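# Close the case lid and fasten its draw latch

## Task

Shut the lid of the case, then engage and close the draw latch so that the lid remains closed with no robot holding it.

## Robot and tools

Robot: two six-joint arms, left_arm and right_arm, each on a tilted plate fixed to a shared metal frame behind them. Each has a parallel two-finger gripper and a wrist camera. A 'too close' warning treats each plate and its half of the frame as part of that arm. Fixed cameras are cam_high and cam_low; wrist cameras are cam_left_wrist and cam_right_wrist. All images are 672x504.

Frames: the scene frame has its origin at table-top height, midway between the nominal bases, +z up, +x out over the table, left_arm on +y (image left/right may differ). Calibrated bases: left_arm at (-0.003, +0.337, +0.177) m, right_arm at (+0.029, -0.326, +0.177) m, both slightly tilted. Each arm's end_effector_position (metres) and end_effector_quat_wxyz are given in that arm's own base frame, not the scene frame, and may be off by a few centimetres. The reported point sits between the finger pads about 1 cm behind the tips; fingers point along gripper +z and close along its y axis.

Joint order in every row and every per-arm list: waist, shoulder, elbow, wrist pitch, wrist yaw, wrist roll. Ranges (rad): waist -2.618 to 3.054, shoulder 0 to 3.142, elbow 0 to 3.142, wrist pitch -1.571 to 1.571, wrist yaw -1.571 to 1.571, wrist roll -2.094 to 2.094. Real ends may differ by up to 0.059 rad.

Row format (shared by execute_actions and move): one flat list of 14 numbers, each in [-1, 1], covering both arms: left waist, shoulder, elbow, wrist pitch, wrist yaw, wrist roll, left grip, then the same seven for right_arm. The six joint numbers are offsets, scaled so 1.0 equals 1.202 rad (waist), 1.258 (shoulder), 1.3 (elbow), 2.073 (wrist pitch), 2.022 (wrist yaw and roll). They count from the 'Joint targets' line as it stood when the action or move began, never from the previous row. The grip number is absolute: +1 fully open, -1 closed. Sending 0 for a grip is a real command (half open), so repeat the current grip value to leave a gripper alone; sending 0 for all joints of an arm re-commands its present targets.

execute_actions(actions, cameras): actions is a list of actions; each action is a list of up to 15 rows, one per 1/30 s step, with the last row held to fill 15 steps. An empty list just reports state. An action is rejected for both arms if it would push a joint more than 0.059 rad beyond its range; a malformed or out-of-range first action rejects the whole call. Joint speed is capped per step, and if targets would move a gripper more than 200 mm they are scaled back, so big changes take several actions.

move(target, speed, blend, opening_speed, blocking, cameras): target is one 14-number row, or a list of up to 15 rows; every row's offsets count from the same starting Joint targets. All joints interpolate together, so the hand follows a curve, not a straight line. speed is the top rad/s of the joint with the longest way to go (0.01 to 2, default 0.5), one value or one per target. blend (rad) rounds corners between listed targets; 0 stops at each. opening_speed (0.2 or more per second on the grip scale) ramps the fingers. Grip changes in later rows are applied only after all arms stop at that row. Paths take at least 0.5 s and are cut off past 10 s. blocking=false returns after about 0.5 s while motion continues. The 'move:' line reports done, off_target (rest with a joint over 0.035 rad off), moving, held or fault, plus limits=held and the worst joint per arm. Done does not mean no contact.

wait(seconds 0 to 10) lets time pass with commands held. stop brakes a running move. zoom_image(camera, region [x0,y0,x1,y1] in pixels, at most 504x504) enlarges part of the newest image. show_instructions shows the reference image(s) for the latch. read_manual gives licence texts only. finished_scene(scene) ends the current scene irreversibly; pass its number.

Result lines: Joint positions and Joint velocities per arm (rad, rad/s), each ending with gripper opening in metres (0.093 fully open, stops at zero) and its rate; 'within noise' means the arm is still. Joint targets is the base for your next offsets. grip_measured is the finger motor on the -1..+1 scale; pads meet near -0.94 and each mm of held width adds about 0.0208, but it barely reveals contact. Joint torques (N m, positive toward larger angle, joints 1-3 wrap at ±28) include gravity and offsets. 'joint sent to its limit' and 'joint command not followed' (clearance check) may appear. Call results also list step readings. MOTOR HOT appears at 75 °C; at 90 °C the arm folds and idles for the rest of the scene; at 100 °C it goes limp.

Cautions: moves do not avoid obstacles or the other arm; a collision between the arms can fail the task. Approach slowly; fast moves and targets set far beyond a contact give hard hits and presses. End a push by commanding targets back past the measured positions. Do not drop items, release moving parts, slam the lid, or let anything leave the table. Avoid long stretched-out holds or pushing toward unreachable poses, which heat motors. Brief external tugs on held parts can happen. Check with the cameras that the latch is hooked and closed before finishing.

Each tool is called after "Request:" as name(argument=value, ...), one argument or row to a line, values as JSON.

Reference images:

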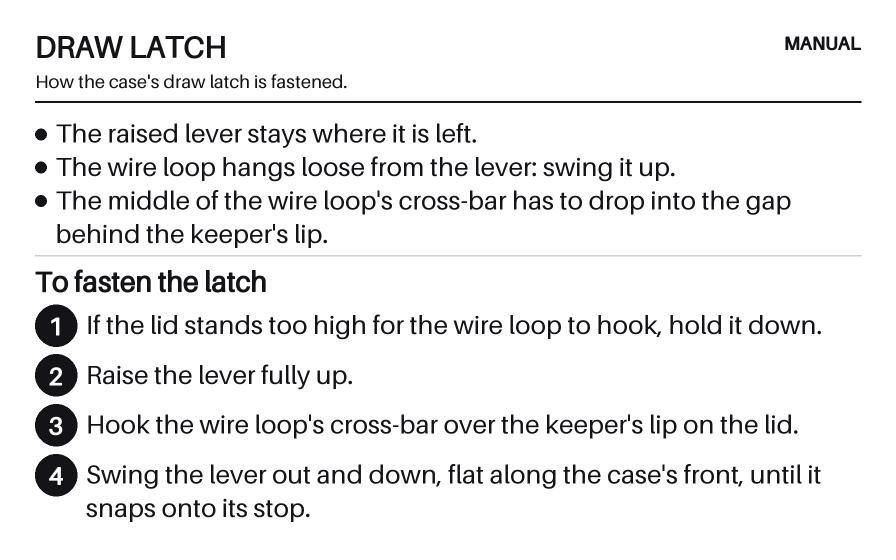

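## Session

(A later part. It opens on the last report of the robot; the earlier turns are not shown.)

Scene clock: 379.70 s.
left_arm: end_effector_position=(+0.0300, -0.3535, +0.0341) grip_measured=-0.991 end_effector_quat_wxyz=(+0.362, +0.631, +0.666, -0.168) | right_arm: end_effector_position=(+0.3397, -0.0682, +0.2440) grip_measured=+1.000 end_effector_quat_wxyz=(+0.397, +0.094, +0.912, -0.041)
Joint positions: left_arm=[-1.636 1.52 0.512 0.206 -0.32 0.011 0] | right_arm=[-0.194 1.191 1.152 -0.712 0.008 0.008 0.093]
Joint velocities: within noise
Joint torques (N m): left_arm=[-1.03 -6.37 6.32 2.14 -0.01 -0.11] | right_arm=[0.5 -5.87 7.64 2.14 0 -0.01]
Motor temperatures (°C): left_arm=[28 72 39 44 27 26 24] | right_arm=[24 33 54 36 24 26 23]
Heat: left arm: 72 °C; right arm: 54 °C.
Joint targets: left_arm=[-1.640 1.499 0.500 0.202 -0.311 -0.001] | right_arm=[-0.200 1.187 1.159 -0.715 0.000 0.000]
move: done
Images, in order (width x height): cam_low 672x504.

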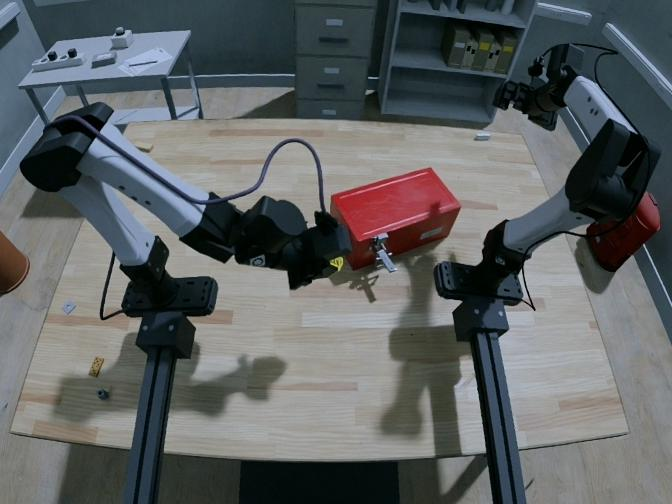

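Request:
move(
  target=[0.0433,0.8943,0.213,0.3811,-0.2824,0.4194,-1,0,0,0,0,0,0,1],
  speed=0.8,
  cameras=["cam_left_wrist"],
)

Scene clock: 427.30 s.
left_arm: end_effector_position=(+0.1206, -0.3539, -0.1481) grip_measured=-0.991 end_effector_quat_wxyz=(+0.427, +0.753, +0.429, +0.258) | right_arm: end_effector_position=(+0.3397, -0.0682, +0.2440) grip_measured=+1.000 end_effector_quat_wxyz=(+0.397, +0.094, +0.912, -0.041)
Joint positions: left_arm=[-1.594 2.616 0.758 0.965 -0.872 0.837 0] | right_arm=[-0.194 1.191 1.152 -0.712 0.008 0.008 0.093]
Joint velocities: within noise
Joint torques (N m): left_arm=[-0.34 -8.88 4.67 2.21 -0.37 0.07] | right_arm=[0.5 -5.89 7.62 2.14 0 -0.01]
Motor temperatures (°C): left_arm=[27 52 39 45 27 26 24] | right_arm=[24 33 54 36 24 26 23]
Heat: left arm: 52 °C; right arm: 54 °C.
Joint targets: left_arm=[-1.588 2.624 0.777 0.992 -0.882 0.847] | right_arm=[-0.200 1.187 1.159 -0.715 0.000 0.000]
move: done
Images, in order (width x height): cam_left_wrist 672x504.

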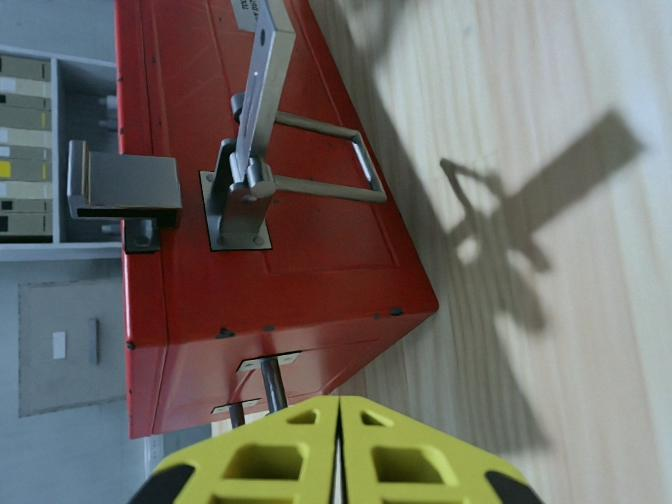

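Request:
move(
  target=[
    [0.1065,0.1264,0.1062,0.0617,0.044,0.0682,-1,0,0,0,0,0,0,1],
    [0.1681,0.1971,0.2485,0.056,0.0816,0.1053,-1,0,0,0,0,0,0,1],
  ],
  speed=0.3,
  blend=0.04,
  cameras=["cam_left_wrist"],
)

Scene clock: 434.33 s.
left_arm: end_effector_position=(+0.1886, -0.4068, -0.1916) grip_measured=-0.991 end_effector_quat_wxyz=(+0.446, +0.741, +0.434, +0.252) | right_arm: end_effector_position=(+0.3397, -0.0682, +0.2440) grip_measured=+1.000 end_effector_quat_wxyz=(+0.397, +0.094, +0.912, -0.041)
Joint positions: left_arm=[-1.391 2.855 1.076 1.085 -0.734 1.048 0] | right_arm=[-0.194 1.191 1.152 -0.712 0.008 0.008 0.093]
Joint velocities: within noise
Joint torques (N m): left_arm=[-0.88 -9.88 5.79 2.4 0.03 0.1] | right_arm=[0.5 -5.89 7.64 2.13 0 -0.01]
Motor temperatures (°C): left_arm=[27 52 39 45 27 26 24] | right_arm=[24 33 54 36 24 26 23]
Heat: left arm: 52 °C; right arm: 54 °C.
Joint targets: left_arm=[-1.386 2.872 1.100 1.108 -0.717 1.060] | right_arm=[-0.200 1.187 1.159 -0.715 0.000 0.000]
move: done
Images, in order (width x height): cam_left_wrist 672x504.

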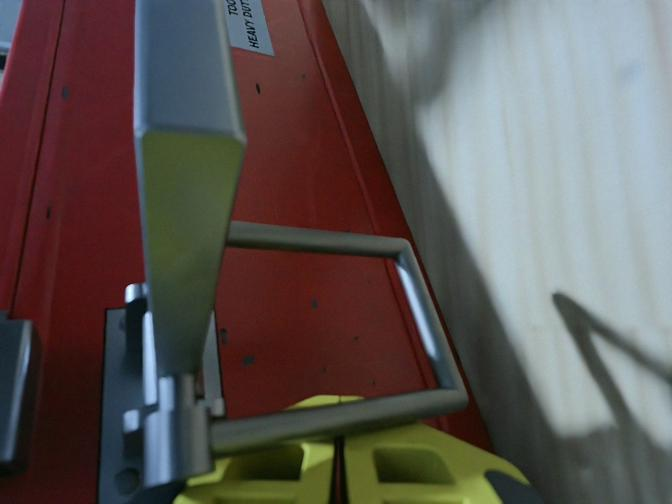

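Request:
move(
  target=[
    [-0.1131,-0.0914,0.0185,-0.0762,-0.046,-0.0687,-1,0,0,0,0,0,0,1],
    [-0.1331,-0.1566,0.0031,-0.1158,-0.0544,-0.0811,-1,0,0,0,0,0,0,1],
    [-0.1223,-0.2281,-0.0254,-0.1365,-0.0509,-0.0752,-1,0,0,0,0,0,0,1],
  ],
  speed=0.15,
  blend=0.02,
  cameras=["cam_left_wrist"],
)

Scene clock: 442.17 s.
left_arm: end_effector_position=(+0.1430, -0.4479, -0.1295) grip_measured=-0.991 end_effector_quat_wxyz=(+0.464, +0.731, +0.441, +0.238) | right_arm: end_effector_position=(+0.3397, -0.0682, +0.2440) grip_measured=+1.000 end_effector_quat_wxyz=(+0.397, +0.094, +0.912, -0.041)
Joint positions: left_arm=[-1.529 2.636 1.081 0.814 -0.828 0.908 0] | right_arm=[-0.194 1.191 1.152 -0.712 0.008 0.008 0.093]
Joint velocities: within noise
Joint torques (N m): left_arm=[-1.47 -16.08 3.45 2.19 -0.11 -0.04] | right_arm=[0.5 -5.89 7.64 2.13 0 -0.01]
Motor temperatures (°C): left_arm=[27 55 39 45 27 26 24] | right_arm=[24 33 54 36 24 26 23]
Heat: left arm: 55 °C; right arm: 54 °C.
Joint targets: left_arm=[-1.533 2.585 1.067 0.825 -0.820 0.908] | right_arm=[-0.200 1.187 1.159 -0.715 0.000 0.000]
move: off_target (left_arm); left_arm: the shoulder is farthest, 0.051 rad from its target
Images, in order (width x height): cam_left_wrist 672x504.

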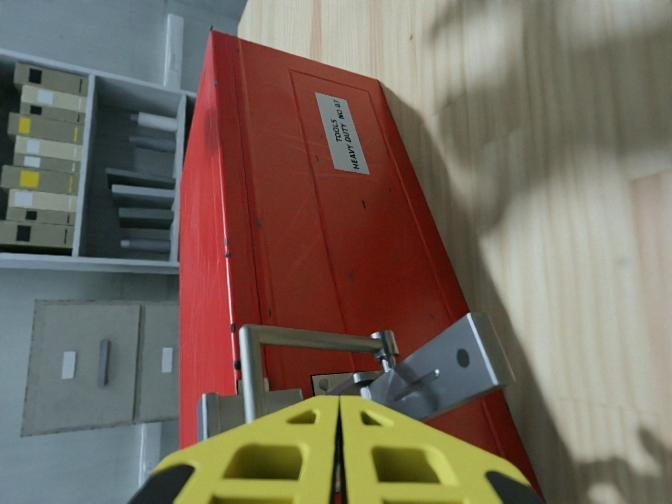

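Request:
move(
  target=[
    [0.079,-0.0246,-0.0962,0.056,0.0297,0.0509,-1,0,0,0,0,0,0,1],
  ],
  speed=0.15,
  cameras=["cam_left_wrist"],
)

Scene clock: 457.27 s.
left_arm: end_effector_position=(+0.1709, -0.4108, -0.1344) grip_measured=-0.991 end_effector_quat_wxyz=(+0.438, +0.747, +0.432, +0.253) | right_arm: end_effector_position=(+0.3397, -0.0682, +0.2440) grip_measured=+1.000 end_effector_quat_wxyz=(+0.397, +0.094, +0.912, -0.041)
Joint positions: left_arm=[-1.442 2.61 0.952 0.913 -0.768 1.001 0] | right_arm=[-0.194 1.191 1.152 -0.712 0.008 0.008 0.093]
Joint velocities: within noise
Joint torques (N m): left_arm=[-0.83 -15.88 3.23 2.41 -0.11 0.08] | right_arm=[0.5 -5.87 7.64 2.13 0 -0.01]
Motor temperatures (°C): left_arm=[27 61 38 46 26 26 24] | right_arm=[24 33 54 36 24 26 23]
Heat: left arm: 61 °C; right arm: 54 °C.
Joint targets: left_arm=[-1.438 2.554 0.942 0.941 -0.760 1.011] | right_arm=[-0.200 1.187 1.159 -0.715 0.000 0.000]
move: off_target (left_arm); left_arm: the shoulder is farthest, 0.056 rad from its target
Images, in order (width x height): cam_left_wrist 672x504.

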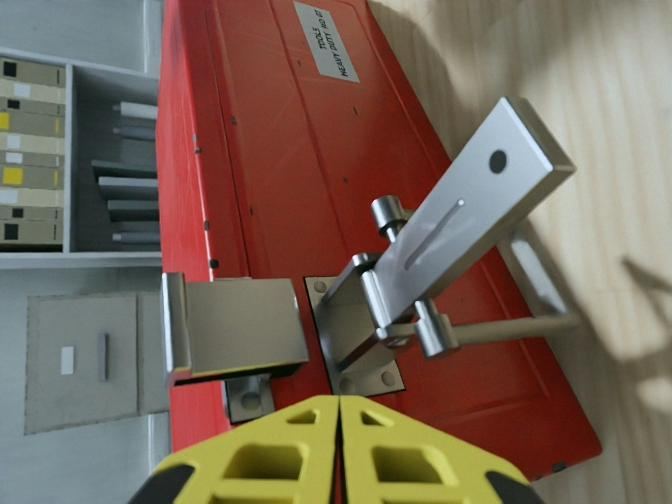

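Request:
move(
  target=[
    [-0.1556,0.0366,-0.0515,-0.0198,-0.0692,-0.0994,-1,0,0,0,0,0,0,1],
    [-0.074,0.275,0.1869,0.0043,-0.0321,-0.045,-1,0,0,0,0,0,0,1],
  ],
  speed=0.3,
  blend=0.03,
  cameras=["cam_left_wrist"],
)

Scene clock: 491.73 s.
left_arm: end_effector_position=(+0.1410, -0.4217, -0.2058) grip_measured=-0.991 end_effector_quat_wxyz=(+0.441, +0.745, +0.433, +0.252) | right_arm: end_effector_position=(+0.3397, -0.0682, +0.2440) grip_measured=+1.000 end_effector_quat_wxyz=(+0.397, +0.094, +0.912, -0.041)
Joint positions: left_arm=[-1.532 2.886 1.159 0.923 -0.833 0.91 0] | right_arm=[-0.194 1.191 1.152 -0.712 0.008 0.008 0.093]
Joint velocities: within noise
Joint torques (N m): left_arm=[-0.61 -10.45 6.17 2.31 -0.14 0.08] | right_arm=[0.49 -5.89 7.62 2.13 0 -0.01]
Motor temperatures (°C): left_arm=[27 79 37 44 26 26 24] | right_arm=[24 33 55 36 24 26 23]
Heat: left arm: 79 °C; right arm: 55 °C. Fold the left arm in close to its base, or ease its load, before you think long.
Joint targets: left_arm=[-1.527 2.900 1.185 0.950 -0.825 0.920] | right_arm=[-0.200 1.187 1.159 -0.715 0.000 0.000]
MOTOR HOT: the shoulder of the left arm reports 79 °C; the controller's stop level is 90 °C. To cool a motor, set the load down, stop pushing, or move to a pose that needs little force.
move: done
Images, in order (width x height): cam_left_wrist 672x504.

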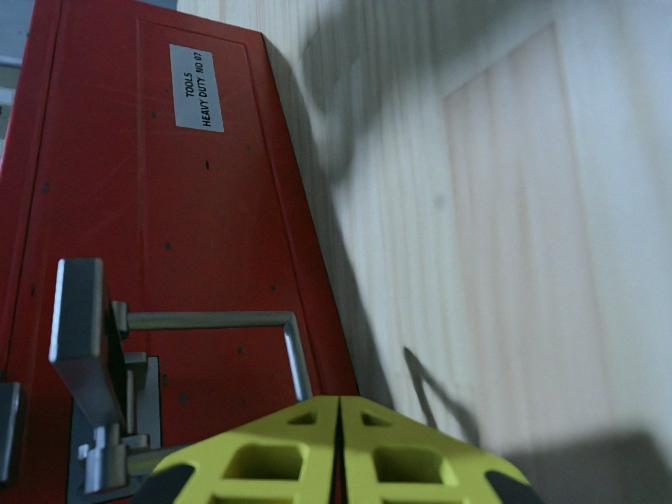

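Request:
move(
  target=[
    [-0.0192,-0.1494,-0.0669,-0.0386,-0.0099,-0.0099,-1,0,0,0,0,0,0,1],
    [-0.02,-0.2265,-0.0954,-0.068,-0.0104,-0.0099,-1,0,0,0,0,0,0,1],
    [0.0141,-0.2957,-0.1307,-0.0743,0.0009,0.0099,-1,0,0,0,0,0,0,1],
    [0.0141,-0.26,-0.1307,-0.0743,0.0009,0.0099,-1,0,0,0,0,0,0,1],
  ],
  speed=0.25,
  blend=[0.02,0.02,0,0],
  cameras=["cam_left_wrist"],
)

Scene clock: 496.63 s.
left_arm: end_effector_position=(+0.1494, -0.4362, -0.1195) grip_measured=-0.991 end_effector_quat_wxyz=(+0.454, +0.735, +0.438, +0.250) | right_arm: end_effector_position=(+0.3397, -0.0682, +0.2440) grip_measured=+1.000 end_effector_quat_wxyz=(+0.397, +0.094, +0.912, -0.041)
Joint positions: left_arm=[-1.514 2.584 1.027 0.801 -0.831 0.93 0] | right_arm=[-0.194 1.191 1.152 -0.712 0.008 0.008 0.093]
Joint velocities: within noise
Joint torques (N m): left_arm=[-0.8 -12.12 3.56 1.99 -0.12 0.05] | right_arm=[0.5 -5.89 7.64 2.13 0 0]
Motor temperatures (°C): left_arm=[27 77 37 44 26 26 24] | right_arm=[24 33 55 36 24 26 23]
Heat: left arm: 77 °C; right arm: 55 °C. Fold the left arm in close to its base, or ease its load, before you think long.
Joint targets: left_arm=[-1.510 2.574 1.015 0.796 -0.823 0.940] | right_arm=[-0.200 1.187 1.159 -0.715 0.000 0.000]
MOTOR HOT: still on. The shoulder of the left arm reports 77 °C.
move: done
Images, in order (width x height): cam_left_wrist 672x504.

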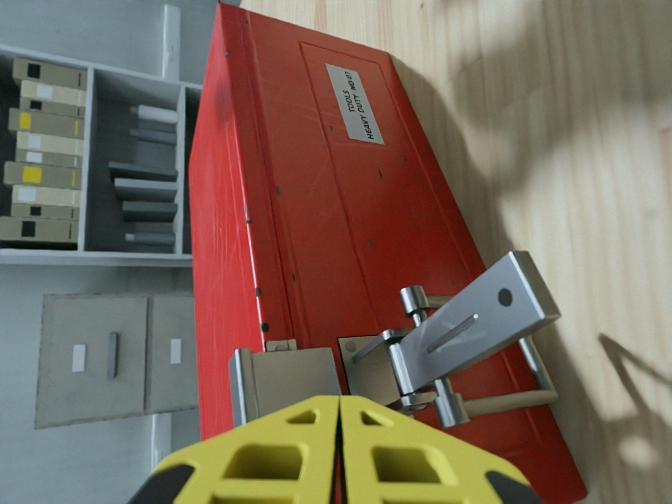

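Request:
move(
  target=[
    [-0.1,-0.2,-0.1,0,0,0,-1,0,0,0,0,0,0,1],
    [-0.1,-0.853,-0.396,-0.287,0.253,-0.465,-1,0,0,0,0,0,0,1],
  ],
  speed=0.8,
  blend=0.05,
  cameras=["cam_left_wrist"],
)

Scene clock: 511.87 s.
left_arm: end_effector_position=(+0.0318, -0.3529, +0.0328) grip_measured=-0.991 end_effector_quat_wxyz=(+0.361, +0.630, +0.667, -0.165) | right_arm: end_effector_position=(+0.3397, -0.0682, +0.2440) grip_measured=+1.000 end_effector_quat_wxyz=(+0.397, +0.094, +0.912, -0.041)
Joint positions: left_arm=[-1.631 1.523 0.512 0.205 -0.32 0.012 0] | right_arm=[-0.194 1.191 1.152 -0.712 0.008 0.008 0.093]
Joint velocities: within noise
Joint torques (N m): left_arm=[-0.62 -6.64 6.3 2.14 0 -0.11] | right_arm=[0.49 -5.89 7.64 2.13 0 -0.01]
Motor temperatures (°C): left_arm=[27 71 37 43 26 26 24] | right_arm=[24 33 55 36 24 26 23]
Heat: left arm: 71 °C; right arm: 55 °C.
Joint targets: left_arm=[-1.630 1.500 0.500 0.201 -0.311 0.000] | right_arm=[-0.200 1.187 1.159 -0.715 0.000 0.000]
MOTOR HOT: cleared for the motors of the left arm.
move: done
Images, in order (width x height): cam_left_wrist 672x504.

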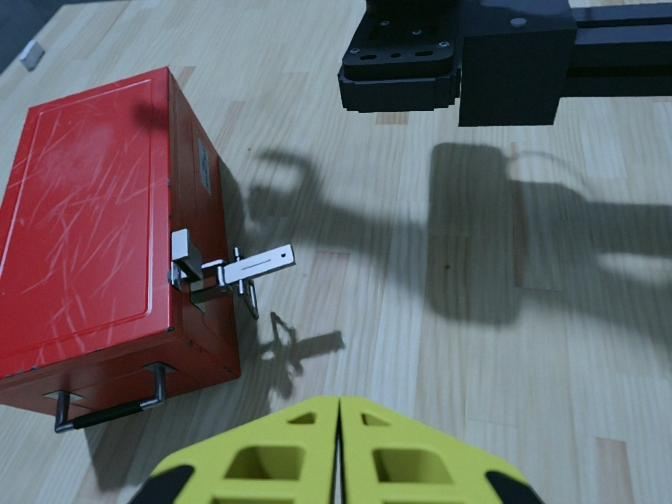

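Request:
move(
  target=[0.0042,0.914,0.2962,0.3372,-0.2913,0.4006,-1,0,0,0,0,0,0,1],
  speed=0.8,
  cameras=["cam_left_wrist"],
)

Request:
move(
  target=[
    [0.099,0.1924,0.2292,0.028,0.0445,0.0643,-1,0,0,0,0,0,0,1],
    [0.094,0.0493,0.1577,0.0039,0.042,0.0618,-1,0,0,0,0,0,0,1],
  ],
  speed=0.3,
  cameras=["cam_left_wrist"],
)

Scene clock: 531.90 s.
left_arm: end_effector_position=(+0.1082, -0.3787, -0.1537) grip_measured=-0.991 end_effector_quat_wxyz=(+0.434, +0.751, +0.429, +0.253) | right_arm: end_effector_position=(+0.3397, -0.0682, +0.2440) grip_measured=+1.000 end_effector_quat_wxyz=(+0.397, +0.094, +0.912, -0.041)
Joint positions: left_arm=[-1.631 2.642 0.865 0.874 -0.89 0.8 0] | right_arm=[-0.194 1.191 1.152 -0.712 0.008 0.008 0.093]
Joint velocities: within noise
Joint torques (N m): left_arm=[-0.31 -9.48 5.35 2.19 -0.36 0.08] | right_arm=[0.5 -5.89 7.62 2.13 0 0]
Motor temperatures (°C): left_arm=[27 61 37 45 26 26 24] | right_arm=[24 32 55 36 24 26 23]
Heat: left arm: 61 °C; right arm: 55 °C.
Joint targets: left_arm=[-1.625 2.650 0.885 0.900 -0.901 0.810] | right_arm=[-0.200 1.187 1.159 -0.715 0.000 0.000]
move: done
Images, in order (width x height): cam_left_wrist 672x504.

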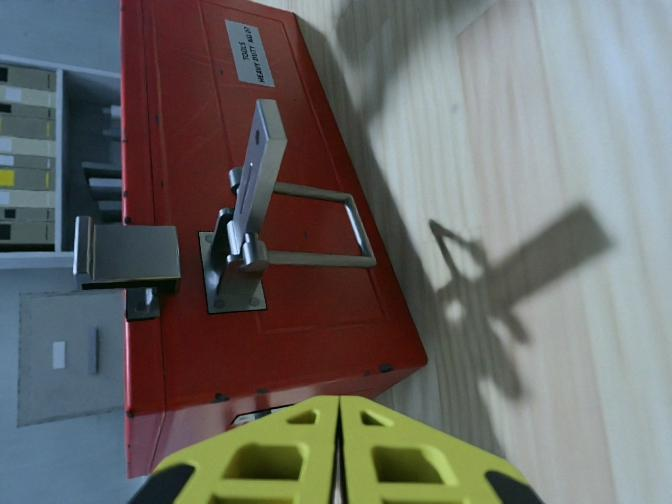

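Scene clock: 533.93 s.
left_arm: end_effector_position=(+0.1491, -0.4321, -0.1678) grip_measured=-0.991 end_effector_quat_wxyz=(+0.454, +0.736, +0.438, +0.245) | right_arm: end_effector_position=(+0.3397, -0.0682, +0.2440) grip_measured=+1.000 end_effector_quat_wxyz=(+0.397, +0.094, +0.912, -0.041)
Joint positions: left_arm=[-1.511 2.764 1.1 0.911 -0.819 0.928 0] | right_arm=[-0.194 1.191 1.152 -0.712 0.008 0.008 0.093]
Joint velocities: within noise
Joint torques (N m): left_arm=[-1.22 -16.27 3.22 2.01 -0.16 0.05] | right_arm=[0.51 -5.89 7.64 2.13 0 -0.01]
Motor temperatures (°C): left_arm=[27 62 37 45 26 26 24] | right_arm=[24 32 55 36 24 26 23]
Heat: left arm: 62 °C; right arm: 55 °C.
Joint targets: left_arm=[-1.512 2.712 1.090 0.908 -0.815 0.935] | right_arm=[-0.200 1.187 1.159 -0.715 0.000 0.000]
move: off_target (left_arm); left_arm: the shoulder is farthest, 0.052 rad from its target
Images, in order (width x height): cam_left_wrist 672x504.

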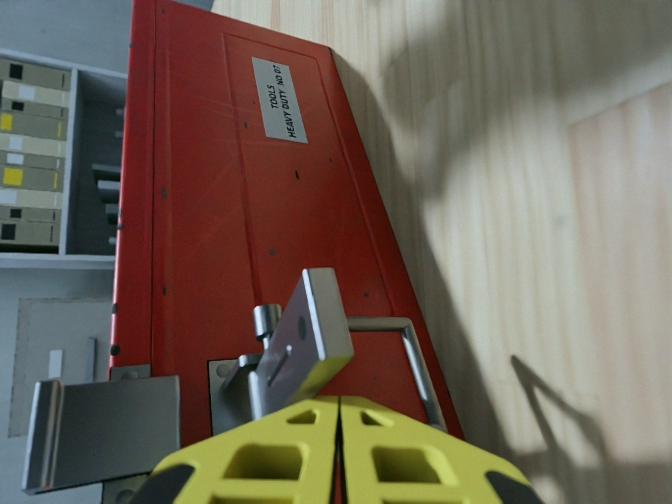

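Request:
move(
  target=[
    [-0.0033,-0.058,-0.0208,-0.0232,-0.0025,0,-1,0,0,0,0,0,0,1],
  ],
  speed=0.3,
  cameras=["cam_left_wrist"],
)

Scene clock: 537.90 s.
left_arm: end_effector_position=(+0.1494, -0.4368, -0.1478) grip_measured=-0.991 end_effector_quat_wxyz=(+0.455, +0.735, +0.439, +0.245) | right_arm: end_effector_position=(+0.3397, -0.0682, +0.2440) grip_measured=+1.000 end_effector_quat_wxyz=(+0.397, +0.094, +0.912, -0.041)
Joint positions: left_arm=[-1.511 2.691 1.076 0.865 -0.819 0.928 0] | right_arm=[-0.194 1.191 1.152 -0.712 0.008 0.008 0.093]
Joint velocities: within noise
Joint torques (N m): left_arm=[-1.5 -16.2 3.25 2 -0.2 0.06] | right_arm=[0.5 -5.89 7.64 2.13 0 -0.01]
Motor temperatures (°C): left_arm=[27 63 37 45 26 26 24] | right_arm=[24 32 55 36 24 26 23]
Heat: left arm: 63 °C; right arm: 55 °C.
Joint targets: left_arm=[-1.516 2.639 1.063 0.860 -0.820 0.935] | right_arm=[-0.200 1.187 1.159 -0.715 0.000 0.000]
move: off_target (left_arm); left_arm: the shoulder is farthest, 0.052 rad from its target
Images, in order (width x height): cam_left_wrist 672x504.

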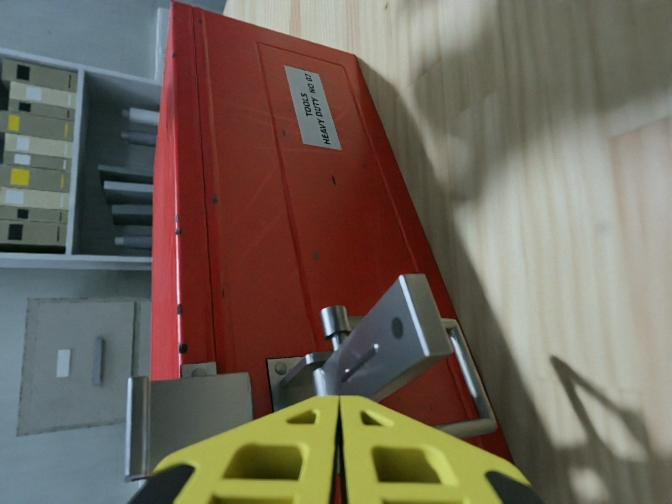

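Request:
move(
  target=[
    [-0.0907,-0.031,-0.1369,0.0193,-0.0396,-0.0618,-1,0,0,0,0,0,0,1],
    [-0.1606,-0.3712,-0.2054,-0.2494,-0.0435,-0.4624,-1,0,0,0,0,0,0,1],
  ],
  speed=0.7,
  blend=0.05,
  cameras=["cam_left_wrist","cam_low"],
)

Request:
zoom_image(
  camera="cam_left_wrist",
  region=[100, 0, 500, 400],
)

Scene clock: 554.37 s.
left_arm: end_effector_position=(+0.0824, -0.3806, -0.0622) grip_measured=-0.991 end_effector_quat_wxyz=(+0.467, +0.586, +0.654, +0.106) | right_arm: end_effector_position=(+0.3397, -0.0682, +0.2440) grip_measured=+1.000 end_effector_quat_wxyz=(+0.397, +0.094, +0.912, -0.041)
Joint positions: left_arm=[-1.703 2.213 0.809 0.35 -0.898 0.012 0] | right_arm=[-0.194 1.191 1.152 -0.712 0.008 0.008 0.093]
Joint velocities: within noise
Joint torques (N m): left_arm=[-1.25 -12.59 4.07 1.62 -0.42 -0.13] | right_arm=[0.5 -5.87 7.62 2.13 0 0]
Motor temperatures (°C): left_arm=[27 67 37 44 26 26 24] | right_arm=[24 32 55 36 24 26 23]
Heat: left arm: 67 °C; right arm: 55 °C.
Joint targets: left_arm=[-1.709 2.172 0.796 0.343 -0.908 0.000] | right_arm=[-0.200 1.187 1.159 -0.715 0.000 0.000]
move: off_target (left_arm); left_arm: the shoulder is farthest, 0.041 rad from its target
Images, in order (width x height): cam_low 672x504, cam_left_wrist 672x504.

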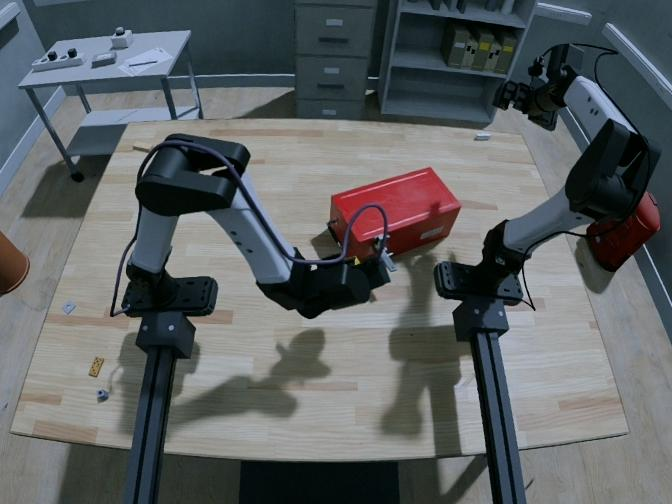

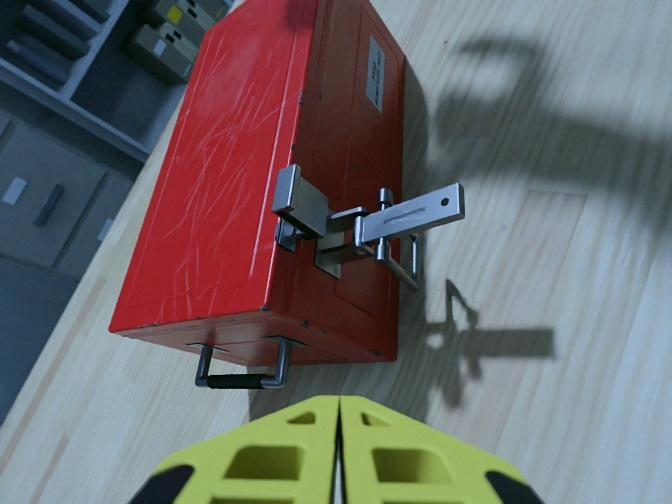

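Scaled by 1.260 from the camera's 672x504 image, which has a finer 960x720 frame.

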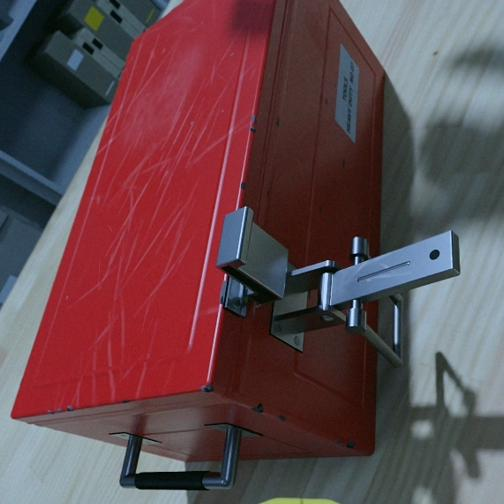

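Request:
move(
  target=[0.066,-0.534,-0.2277,-0.069,0.2957,0,-1,0,0,0,0,0,0,1],
  speed=0.9,
  cameras=[],
)

Scene clock: 570.77 s.
left_arm: end_effector_position=(+0.0295, -0.3532, +0.0335) grip_measured=-0.991 end_effector_quat_wxyz=(+0.361, +0.631, +0.666, -0.167) | right_arm: end_effector_position=(+0.3397, -0.0682, +0.2440) grip_measured=+1.000 end_effector_quat_wxyz=(+0.397, +0.094, +0.912, -0.041)
Joint positions: left_arm=[-1.637 1.521 0.513 0.204 -0.319 0.01 0] | right_arm=[-0.194 1.191 1.152 -0.712 0.008 0.008 0.093]
Joint velocities: within noise
Joint torques (N m): left_arm=[-0.08 -6.41 6.24 2.12 0 -0.1] | right_arm=[0.5 -5.87 7.64 2.14 0 -0.01]
Motor temperatures (°C): left_arm=[27 69 36 42 27 26 24] | right_arm=[24 32 55 36 24 26 23]
Heat: left arm: 69 °C; right arm: 55 °C.
Joint targets: left_arm=[-1.630 1.500 0.500 0.200 -0.311 0.000] | right_arm=[-0.200 1.187 1.159 -0.715 0.000 0.000]
move: done
No camera images: "cameras" was empty.

Request:
move(
  target=[-0.0092,0.938,0.4192,0.2412,-0.3234,0.3462,-1,0,0,0,0,0,0,1],
  speed=0.9,
  cameras=[],
)

Request:
move(
  target=[
    [0.0923,0.1741,0.2,0.0371,0.0406,0.0747,-1,0,0,0,0,0,0,1],
    [0.0915,0.0509,0.1377,0.0024,0.0361,0.0742,-1,0,0,0,0,0,0,1],
    [0.0857,-0.004,0.1177,-0.0193,0.0346,0.0732,-1,0,0,0,0,0,0,1],
  ],
  speed=0.3,
  cameras=["cam_left_wrist"],
)

Scene clock: 594.47 s.
left_arm: end_effector_position=(+0.1111, -0.3997, -0.1586) grip_measured=-0.991 end_effector_quat_wxyz=(+0.431, +0.727, +0.460, +0.272) | right_arm: end_effector_position=(+0.3397, -0.0682, +0.2440) grip_measured=+1.000 end_effector_quat_wxyz=(+0.397, +0.094, +0.912, -0.041)
Joint positions: left_arm=[-1.637 2.674 1.022 0.674 -0.953 0.69 0] | right_arm=[-0.194 1.191 1.152 -0.712 0.008 0.008 0.093]
Joint velocities: within noise
Joint torques (N m): left_arm=[-1.18 -10.36 6.28 2.08 -0.41 0.07] | right_arm=[0.5 -5.87 7.64 2.13 0 -0.01]
Motor temperatures (°C): left_arm=[27 60 37 44 26 26 24] | right_arm=[24 32 55 36 24 26 23]
Heat: left arm: 60 °C; right arm: 55 °C.
Joint targets: left_arm=[-1.641 2.680 1.045 0.700 -0.964 0.700] | right_arm=[-0.200 1.187 1.159 -0.715 0.000 0.000]
move: done
No camera images: "cameras" was empty.

Scene clock: 596.60 s.
left_arm: end_effector_position=(+0.1474, -0.4369, -0.1677) grip_measured=-0.991 end_effector_quat_wxyz=(+0.419, +0.736, +0.451, +0.283) | right_arm: end_effector_position=(+0.3397, -0.0682, +0.2440) grip_measured=+1.000 end_effector_quat_wxyz=(+0.397, +0.094, +0.912, -0.041)
Joint positions: left_arm=[-1.534 2.744 1.201 0.644 -0.895 0.841 0] | right_arm=[-0.194 1.191 1.152 -0.712 0.008 0.008 0.093]
Joint velocities: within noise
Joint torques (N m): left_arm=[-1.42 -18.17 4.45 2.07 -0.26 0.04] | right_arm=[0.49 -5.89 7.62 2.13 0 -0.01]
Motor temperatures (°C): left_arm=[27 62 37 44 26 26 24] | right_arm=[24 32 55 36 24 26 23]
Heat: left arm: 62 °C; right arm: 55 °C.
Joint targets: left_arm=[-1.538 2.676 1.198 0.660 -0.895 0.848] | right_arm=[-0.200 1.187 1.159 -0.715 0.000 0.000]
move: off_target (left_arm); left_arm: the shoulder is farthest, 0.069 rad from its target
Images, in order (width x height): cam_left_wrist 672x504.

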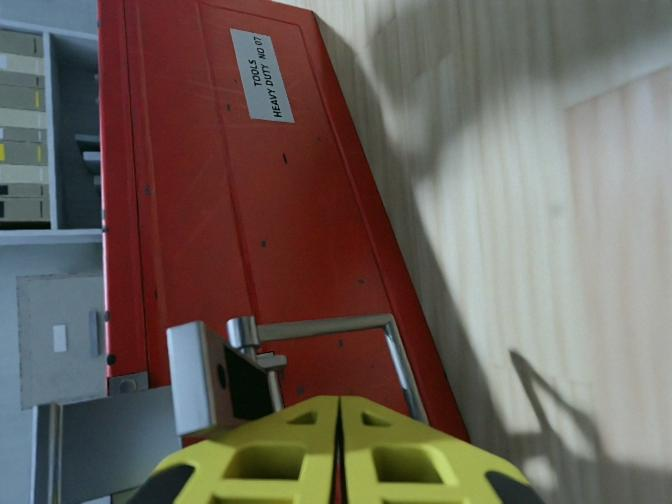

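Request:
move(
  target=[
    [0.0216,-0.0644,-0.03,-0.0096,0.0084,0.0119,-1,0,0,0,0,0,0,1],
    [0.0333,-0.0803,-0.0431,-0.0024,0.0134,0.0198,-1,0,0,0,0,0,0,1],
    [0.0333,-0.0366,-0.0431,-0.0024,0.0134,0.0198,-1,0,0,0,0,0,0,1],
  ],
  speed=0.3,
  cameras=["cam_left_wrist"],
)

Scene clock: 601.37 s.
left_arm: end_effector_position=(+0.1578, -0.4351, -0.1411) grip_measured=-0.991 end_effector_quat_wxyz=(+0.414, +0.738, +0.448, +0.287) | right_arm: end_effector_position=(+0.3397, -0.0682, +0.2440) grip_measured=+1.000 end_effector_quat_wxyz=(+0.397, +0.094, +0.912, -0.041)
Joint positions: left_arm=[-1.507 2.646 1.145 0.617 -0.881 0.876 0] | right_arm=[-0.194 1.191 1.152 -0.712 0.008 0.008 0.093]
Joint velocities: within noise
Joint torques (N m): left_arm=[-0.28 -13.22 4.62 2.36 -0.11 0.1] | right_arm=[0.5 -5.87 7.62 2.13 0 0]
Motor temperatures (°C): left_arm=[27 66 37 44 26 26 24] | right_arm=[24 32 55 37 24 26 23]
Heat: left arm: 66 °C; right arm: 55 °C.
Joint targets: left_arm=[-1.498 2.629 1.142 0.655 -0.867 0.888] | right_arm=[-0.200 1.187 1.159 -0.715 0.000 0.000]
move: off_target (left_arm); left_arm: the wrist pitch is farthest, 0.038 rad from its target
Images, in order (width x height): cam_left_wrist 672x504.

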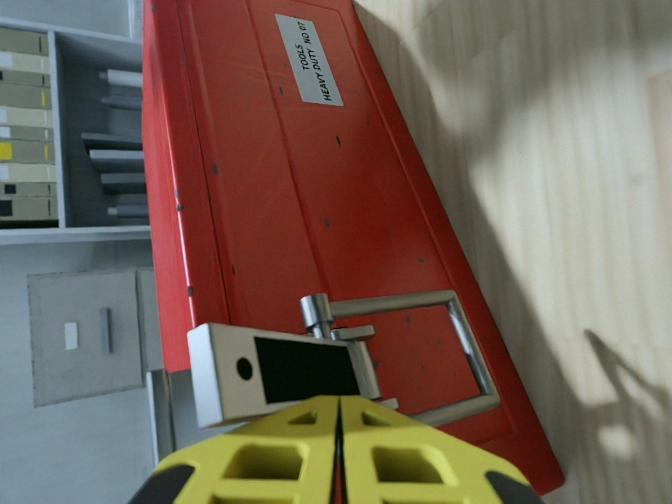

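Request:
move(
  target=[-0.119,0.01,-0.0746,0.0217,-0.0485,-0.093,-1,0,0,0,0,0,0,1],
  speed=0.4,
  cameras=["cam_left_wrist"],
)

Scene clock: 605.30 s.
left_arm: end_effector_position=(+0.1090, -0.4197, -0.1431) grip_measured=-0.991 end_effector_quat_wxyz=(+0.450, +0.720, +0.460, +0.262) | right_arm: end_effector_position=(+0.3397, -0.0682, +0.2440) grip_measured=+1.000 end_effector_quat_wxyz=(+0.397, +0.094, +0.912, -0.041)
Joint positions: left_arm=[-1.639 2.646 1.054 0.674 -0.955 0.712 0] | right_arm=[-0.194 1.191 1.152 -0.712 0.008 0.008 0.093]
Joint velocities: within noise
Joint torques (N m): left_arm=[-0.98 -11.58 3.49 2.14 -0.39 -0.15] | right_arm=[0.51 -5.87 7.62 2.13 0 -0.01]
Motor temperatures (°C): left_arm=[27 66 37 44 26 26 24] | right_arm=[24 32 55 37 24 26 23]
Heat: left arm: 66 °C; right arm: 55 °C.
Joint targets: left_arm=[-1.641 2.642 1.045 0.700 -0.965 0.700] | right_arm=[-0.200 1.187 1.159 -0.715 0.000 0.000]
move: done
Images, in order (width x height): cam_left_wrist 672x504.

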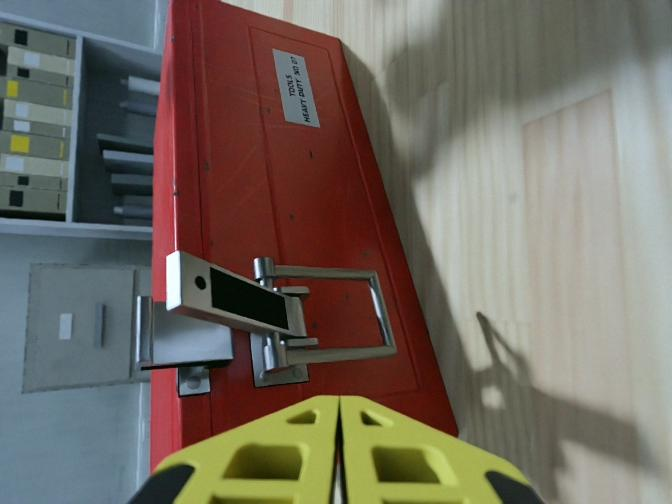

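Request:
zoom_image(
  camera="cam_left_wrist",
  region=[120, 220, 480, 460],
)

Request:
move(
  target=[0.0092,-0.9078,-0.4192,-0.2412,0.3234,-0.3462,-1,0,0,0,0,0,0,1],
  speed=0.9,
  cameras=[],
)

Scaled by 1.400 from the camera's 672x504 image, which has a finer 960x720 frame.

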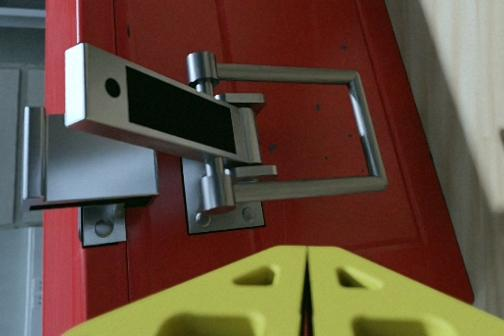

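Scene clock: 610.37 s.
left_arm: end_effector_position=(+0.0297, -0.3531, +0.0333) grip_measured=-0.991 end_effector_quat_wxyz=(+0.361, +0.632, +0.666, -0.166) | right_arm: end_effector_position=(+0.3397, -0.0682, +0.2440) grip_measured=+1.000 end_effector_quat_wxyz=(+0.397, +0.094, +0.912, -0.041)
Joint positions: left_arm=[-1.637 1.521 0.512 0.204 -0.32 0.012 0] | right_arm=[-0.194 1.191 1.152 -0.712 0.008 0.008 0.093]
Joint velocities: within noise
Joint torques (N m): left_arm=[-0.03 -6.45 6.26 2.13 -0.01 -0.12] | right_arm=[0.5 -5.89 7.64 2.14 0 0]
Motor temperatures (°C): left_arm=[27 65 37 44 26 26 24] | right_arm=[24 32 55 37 24 26 23]
Heat: left arm: 65 °C; right arm: 55 °C.
Joint targets: left_arm=[-1.630 1.500 0.500 0.200 -0.311 0.000] | right_arm=[-0.200 1.187 1.159 -0.715 0.000 0.000]
move: done
No camera images: "cameras" was empty.

Request:
move(
  target=[-0.0092,0.938,0.4192,0.2412,-0.3234,0.3462,-1,0,0,0,0,0,0,1],
  speed=0.9,
  cameras=[],
)

Request:
move(
  target=[
    [0.1131,0.0771,0.0038,0.1119,0.0485,0.089,-1,0,0,0,0,0,0,1],
    [0.1797,0.12,0.0692,0.1302,0.0767,0.132,-1,0,0,0,0,0,0,1],
  ],
  speed=0.3,
  blend=0.03,
  cameras=["cam_left_wrist"],
)

Scene clock: 642.50 s.
left_arm: end_effector_position=(+0.1112, -0.3999, -0.1582) grip_measured=-0.991 end_effector_quat_wxyz=(+0.432, +0.727, +0.460, +0.272) | right_arm: end_effector_position=(+0.3397, -0.0682, +0.2440) grip_measured=+1.000 end_effector_quat_wxyz=(+0.397, +0.094, +0.912, -0.041)
Joint positions: left_arm=[-1.637 2.673 1.022 0.674 -0.954 0.69 0] | right_arm=[-0.194 1.191 1.152 -0.712 0.008 0.008 0.093]
Joint velocities: within noise
Joint torques (N m): left_arm=[-1.18 -10.36 6.31 2.07 -0.43 0.09] | right_arm=[0.51 -5.87 7.64 2.13 0 -0.01]
Motor temperatures (°C): left_arm=[27 58 37 45 26 26 24] | right_arm=[24 32 56 37 24 26 23]
Heat: left arm: 58 °C; right arm: 56 °C.
Joint targets: left_arm=[-1.641 2.680 1.045 0.700 -0.966 0.700] | right_arm=[-0.200 1.187 1.159 -0.715 0.000 0.000]
move: done
No camera images: "cameras" was empty.

Scene clock: 644.17 s.
left_arm: end_effector_position=(+0.1842, -0.4062, -0.1853) grip_measured=-0.991 end_effector_quat_wxyz=(+0.430, +0.727, +0.458, +0.279) | right_arm: end_effector_position=(+0.3397, -0.0682, +0.2440) grip_measured=+1.000 end_effector_quat_wxyz=(+0.397, +0.094, +0.912, -0.041)
Joint positions: left_arm=[-1.428 2.817 1.105 0.931 -0.83 0.953 0] | right_arm=[-0.194 1.191 1.152 -0.712 0.008 0.008 0.093]
Joint velocities: within noise
Joint torques (N m): left_arm=[-1.05 -10.25 6.74 2.48 0 0.12] | right_arm=[0.5 -5.89 7.62 2.13 0 -0.01]
Motor temperatures (°C): left_arm=[27 58 37 45 26 26 24] | right_arm=[24 32 56 37 24 26 23]
Heat: left arm: 58 °C; right arm: 56 °C.
Joint targets: left_arm=[-1.425 2.831 1.135 0.970 -0.810 0.967] | right_arm=[-0.200 1.187 1.159 -0.715 0.000 0.000]
move: off_target (left_arm); left_arm: the wrist pitch is farthest, 0.039 rad from its target
Images, in order (width x height): cam_left_wrist 672x504.

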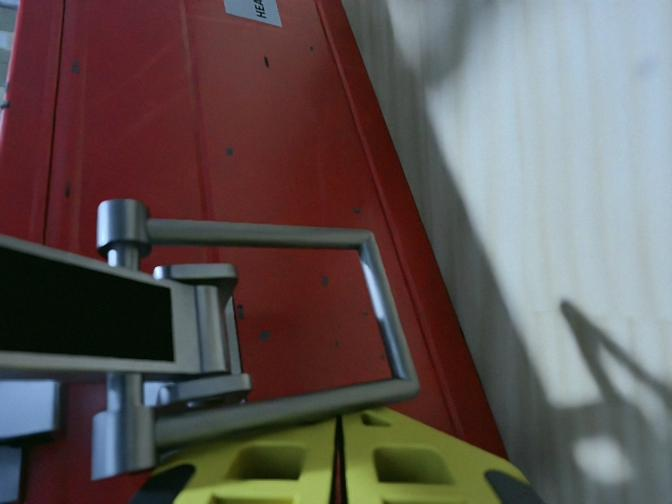

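Request:
move(
  target=[-0.07,0.0064,0.0423,-0.0564,-0.0198,-0.0406,-1,0,0,0,0,0,0,1],
  speed=0.12,
  cameras=["cam_left_wrist"],
)

Scene clock: 650.97 s.
left_arm: end_effector_position=(+0.1562, -0.4262, -0.1868) grip_measured=-0.991 end_effector_quat_wxyz=(+0.438, +0.731, +0.450, +0.267) | right_arm: end_effector_position=(+0.3397, -0.0682, +0.2440) grip_measured=+1.000 end_effector_quat_wxyz=(+0.397, +0.094, +0.912, -0.041)
Joint positions: left_arm=[-1.504 2.825 1.163 0.853 -0.857 0.897 0] | right_arm=[-0.194 1.191 1.152 -0.712 0.008 0.008 0.093]
Joint velocities: within noise
Joint torques (N m): left_arm=[-1.62 -10.56 6.68 1.98 -0.15 -0.18] | right_arm=[0.5 -5.89 7.64 2.13 0 -0.01]
Motor temperatures (°C): left_arm=[27 59 37 45 26 26 24] | right_arm=[24 32 56 37 24 26 23]
Heat: left arm: 59 °C; right arm: 56 °C.
Joint targets: left_arm=[-1.509 2.839 1.190 0.853 -0.850 0.885] | right_arm=[-0.200 1.187 1.159 -0.715 0.000 0.000]
move: done
Images, in order (width x height): cam_left_wrist 672x504.

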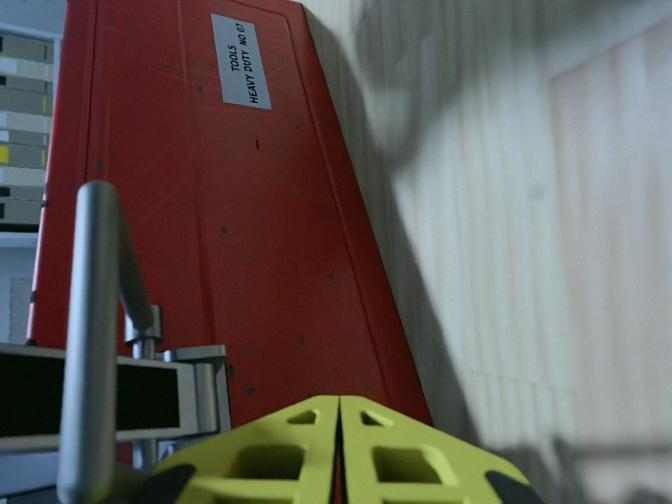

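Request:
move(
  target=[
    [-0.0483,-0.1129,0.0038,-0.0738,-0.0223,-0.0361,-1,0,0,0,0,0,0,1],
    [-0.0541,-0.1924,-0.04,-0.1114,-0.0272,-0.041,-1,0,0,0,0,0,0,1],
  ],
  speed=0.15,
  blend=0.03,
  cameras=["cam_left_wrist"],
)

Scene clock: 656.13 s.
left_arm: end_effector_position=(+0.1347, -0.4332, -0.1471) grip_measured=-0.991 end_effector_quat_wxyz=(+0.421, +0.737, +0.447, +0.282) | right_arm: end_effector_position=(+0.3397, -0.0682, +0.2440) grip_measured=+1.000 end_effector_quat_wxyz=(+0.397, +0.094, +0.912, -0.041)
Joint positions: left_arm=[-1.568 2.662 1.141 0.602 -0.913 0.812 0] | right_arm=[-0.194 1.191 1.152 -0.712 0.008 0.008 0.093]
Joint velocities: within noise
Joint torques (N m): left_arm=[-1.55 -17.57 4.49 2.09 -0.19 -0.14] | right_arm=[0.5 -5.89 7.64 2.13 0 -0.01]
Motor temperatures (°C): left_arm=[27 61 37 45 26 26 24] | right_arm=[24 32 56 37 24 26 23]
Heat: left arm: 61 °C; right arm: 56 °C.
Joint targets: left_arm=[-1.574 2.597 1.138 0.622 -0.905 0.802] | right_arm=[-0.200 1.187 1.159 -0.715 0.000 0.000]
move: off_target (left_arm); left_arm: the shoulder is farthest, 0.065 rad from its target
Images, in order (width x height): cam_left_wrist 672x504.

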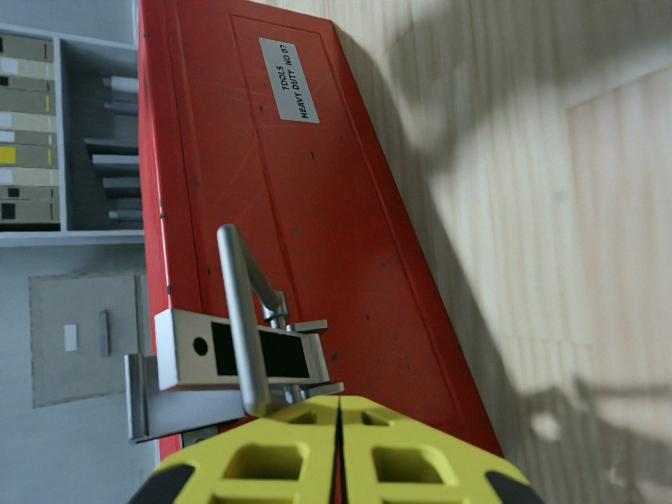

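Request:
move(
  target=[0.0541,-0.0771,-0.0554,0.0207,0.0198,0.0346,-1,0,0,0,0,0,0,1],
  speed=0.15,
  cameras=["cam_left_wrist"],
)

Scene clock: 660.03 s.
left_arm: end_effector_position=(+0.1542, -0.4337, -0.1158) grip_measured=-0.991 end_effector_quat_wxyz=(+0.430, +0.730, +0.456, +0.273) | right_arm: end_effector_position=(+0.3397, -0.0682, +0.2440) grip_measured=+1.000 end_effector_quat_wxyz=(+0.397, +0.094, +0.912, -0.041)
Joint positions: left_arm=[-1.514 2.556 1.074 0.632 -0.875 0.862 0] | right_arm=[-0.194 1.191 1.152 -0.712 0.008 0.008 0.093]
Joint velocities: within noise
Joint torques (N m): left_arm=[-0.72 -16.36 4.25 2.33 -0.15 0.07] | right_arm=[0.5 -5.87 7.64 2.13 0 -0.01]
Motor temperatures (°C): left_arm=[27 64 37 44 26 26 24] | right_arm=[24 32 56 37 24 26 23]
Heat: left arm: 64 °C; right arm: 56 °C.
Joint targets: left_arm=[-1.509 2.500 1.066 0.665 -0.865 0.872] | right_arm=[-0.200 1.187 1.159 -0.715 0.000 0.000]
move: off_target (left_arm); left_arm: the shoulder is farthest, 0.056 rad from its target
Images, in order (width x height): cam_left_wrist 672x504.

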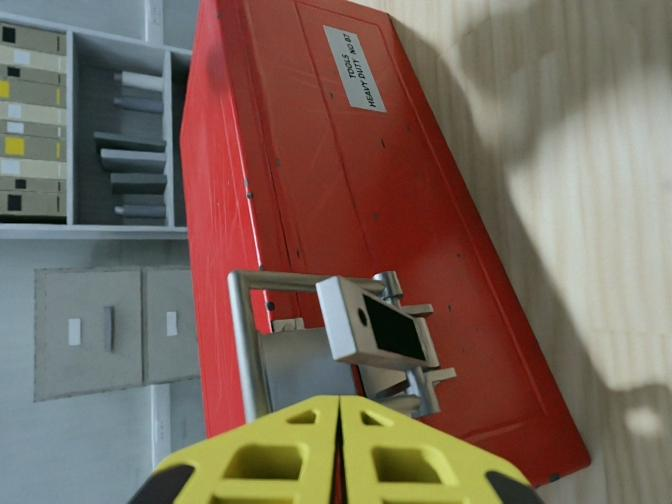

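Request:
move(
  target=[0.036,-0.0199,-0.03,0.024,0.0155,0.025,-1,0,0,0,0,0,0,1],
  speed=0.12,
  cameras=["cam_left_wrist"],
)

Scene clock: 663.53 s.
left_arm: end_effector_position=(+0.1692, -0.4290, -0.1092) grip_measured=-0.991 end_effector_quat_wxyz=(+0.431, +0.730, +0.455, +0.271) | right_arm: end_effector_position=(+0.3397, -0.0682, +0.2440) grip_measured=+1.000 end_effector_quat_wxyz=(+0.397, +0.094, +0.912, -0.041)
Joint positions: left_arm=[-1.471 2.531 1.037 0.686 -0.843 0.912 0] | right_arm=[-0.194 1.191 1.152 -0.712 0.008 0.008 0.093]
Joint velocities: within noise
Joint torques (N m): left_arm=[-0.75 -16.16 4.05 2.32 -0.13 0.06] | right_arm=[0.5 -5.87 7.64 2.13 0 0]
Motor temperatures (°C): left_arm=[27 65 37 45 26 26 24] | right_arm=[24 32 56 37 24 26 23]
Heat: left arm: 65 °C; right arm: 56 °C.
Joint targets: left_arm=[-1.466 2.475 1.027 0.714 -0.834 0.923] | right_arm=[-0.200 1.187 1.159 -0.715 0.000 0.000]
move: off_target (left_arm); left_arm: the shoulder is farthest, 0.056 rad from its target
Images, in order (width x height): cam_left_wrist 672x504.

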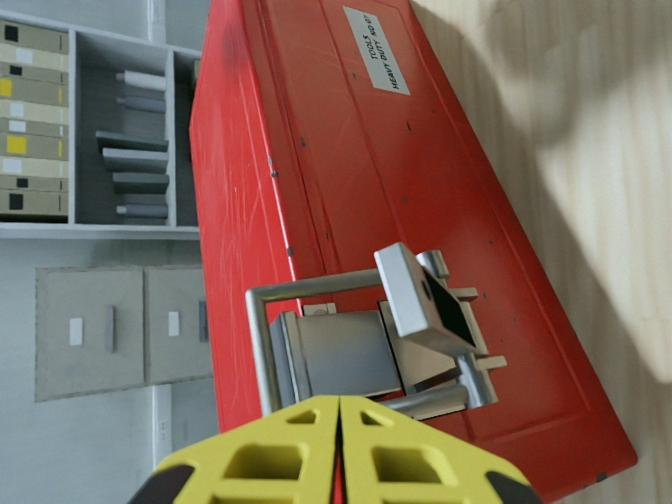

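Request:
move(
  target=[
    [-0.0358,0.0199,0.03,-0.0236,-0.0153,-0.0252,-1,0,0,0,0,0,0,1],
    [-0.1456,0.163,0.0138,-0.0068,-0.0648,-0.1103,-1,0,0,0,0,0,0,1],
  ],
  speed=0.25,
  cameras=["cam_left_wrist"],
)

Request:
zoom_image(
  camera="cam_left_wrist",
  region=[100, 150, 500, 450],
)

Scene clock: 670.27 s.
left_arm: end_effector_position=(+0.1102, -0.4075, -0.1543) grip_measured=-0.991 end_effector_quat_wxyz=(+0.436, +0.728, +0.455, +0.271) | right_arm: end_effector_position=(+0.3397, -0.0682, +0.2440) grip_measured=+1.000 end_effector_quat_wxyz=(+0.397, +0.094, +0.912, -0.041)
Joint positions: left_arm=[-1.638 2.669 1.037 0.676 -0.954 0.712 0] | right_arm=[-0.194 1.191 1.152 -0.712 0.008 0.008 0.093]
Joint velocities: within noise
Joint torques (N m): left_arm=[-1.06 -10.07 4.9 2.09 -0.4 -0.16] | right_arm=[0.49 -5.89 7.64 2.14 0 -0.01]
Motor temperatures (°C): left_arm=[27 69 37 45 26 26 24] | right_arm=[24 32 56 37 24 26 23]
Heat: left arm: 69 °C; right arm: 56 °C.
Joint targets: left_arm=[-1.641 2.680 1.045 0.700 -0.965 0.699] | right_arm=[-0.200 1.187 1.159 -0.715 0.000 0.000]
move: done
Images, in order (width x height): cam_left_wrist 672x504.

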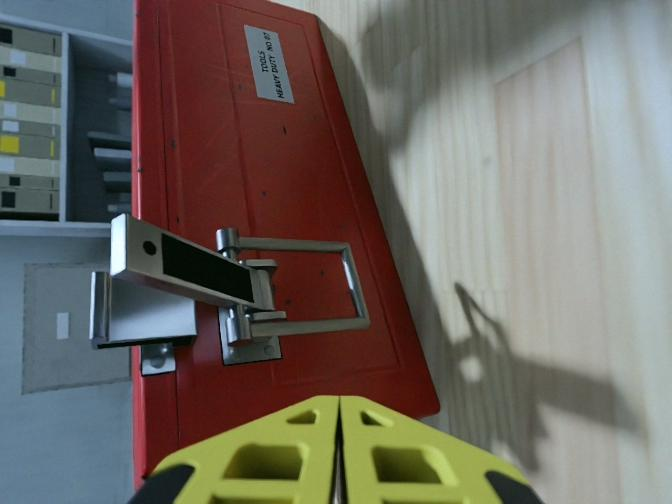

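Scaled by 1.260 from the camera's 672x504 image, which has a finer 960x720 frame.

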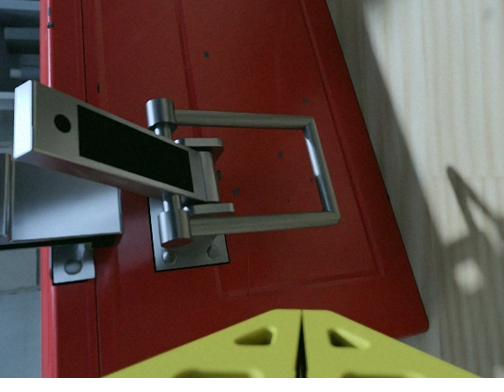

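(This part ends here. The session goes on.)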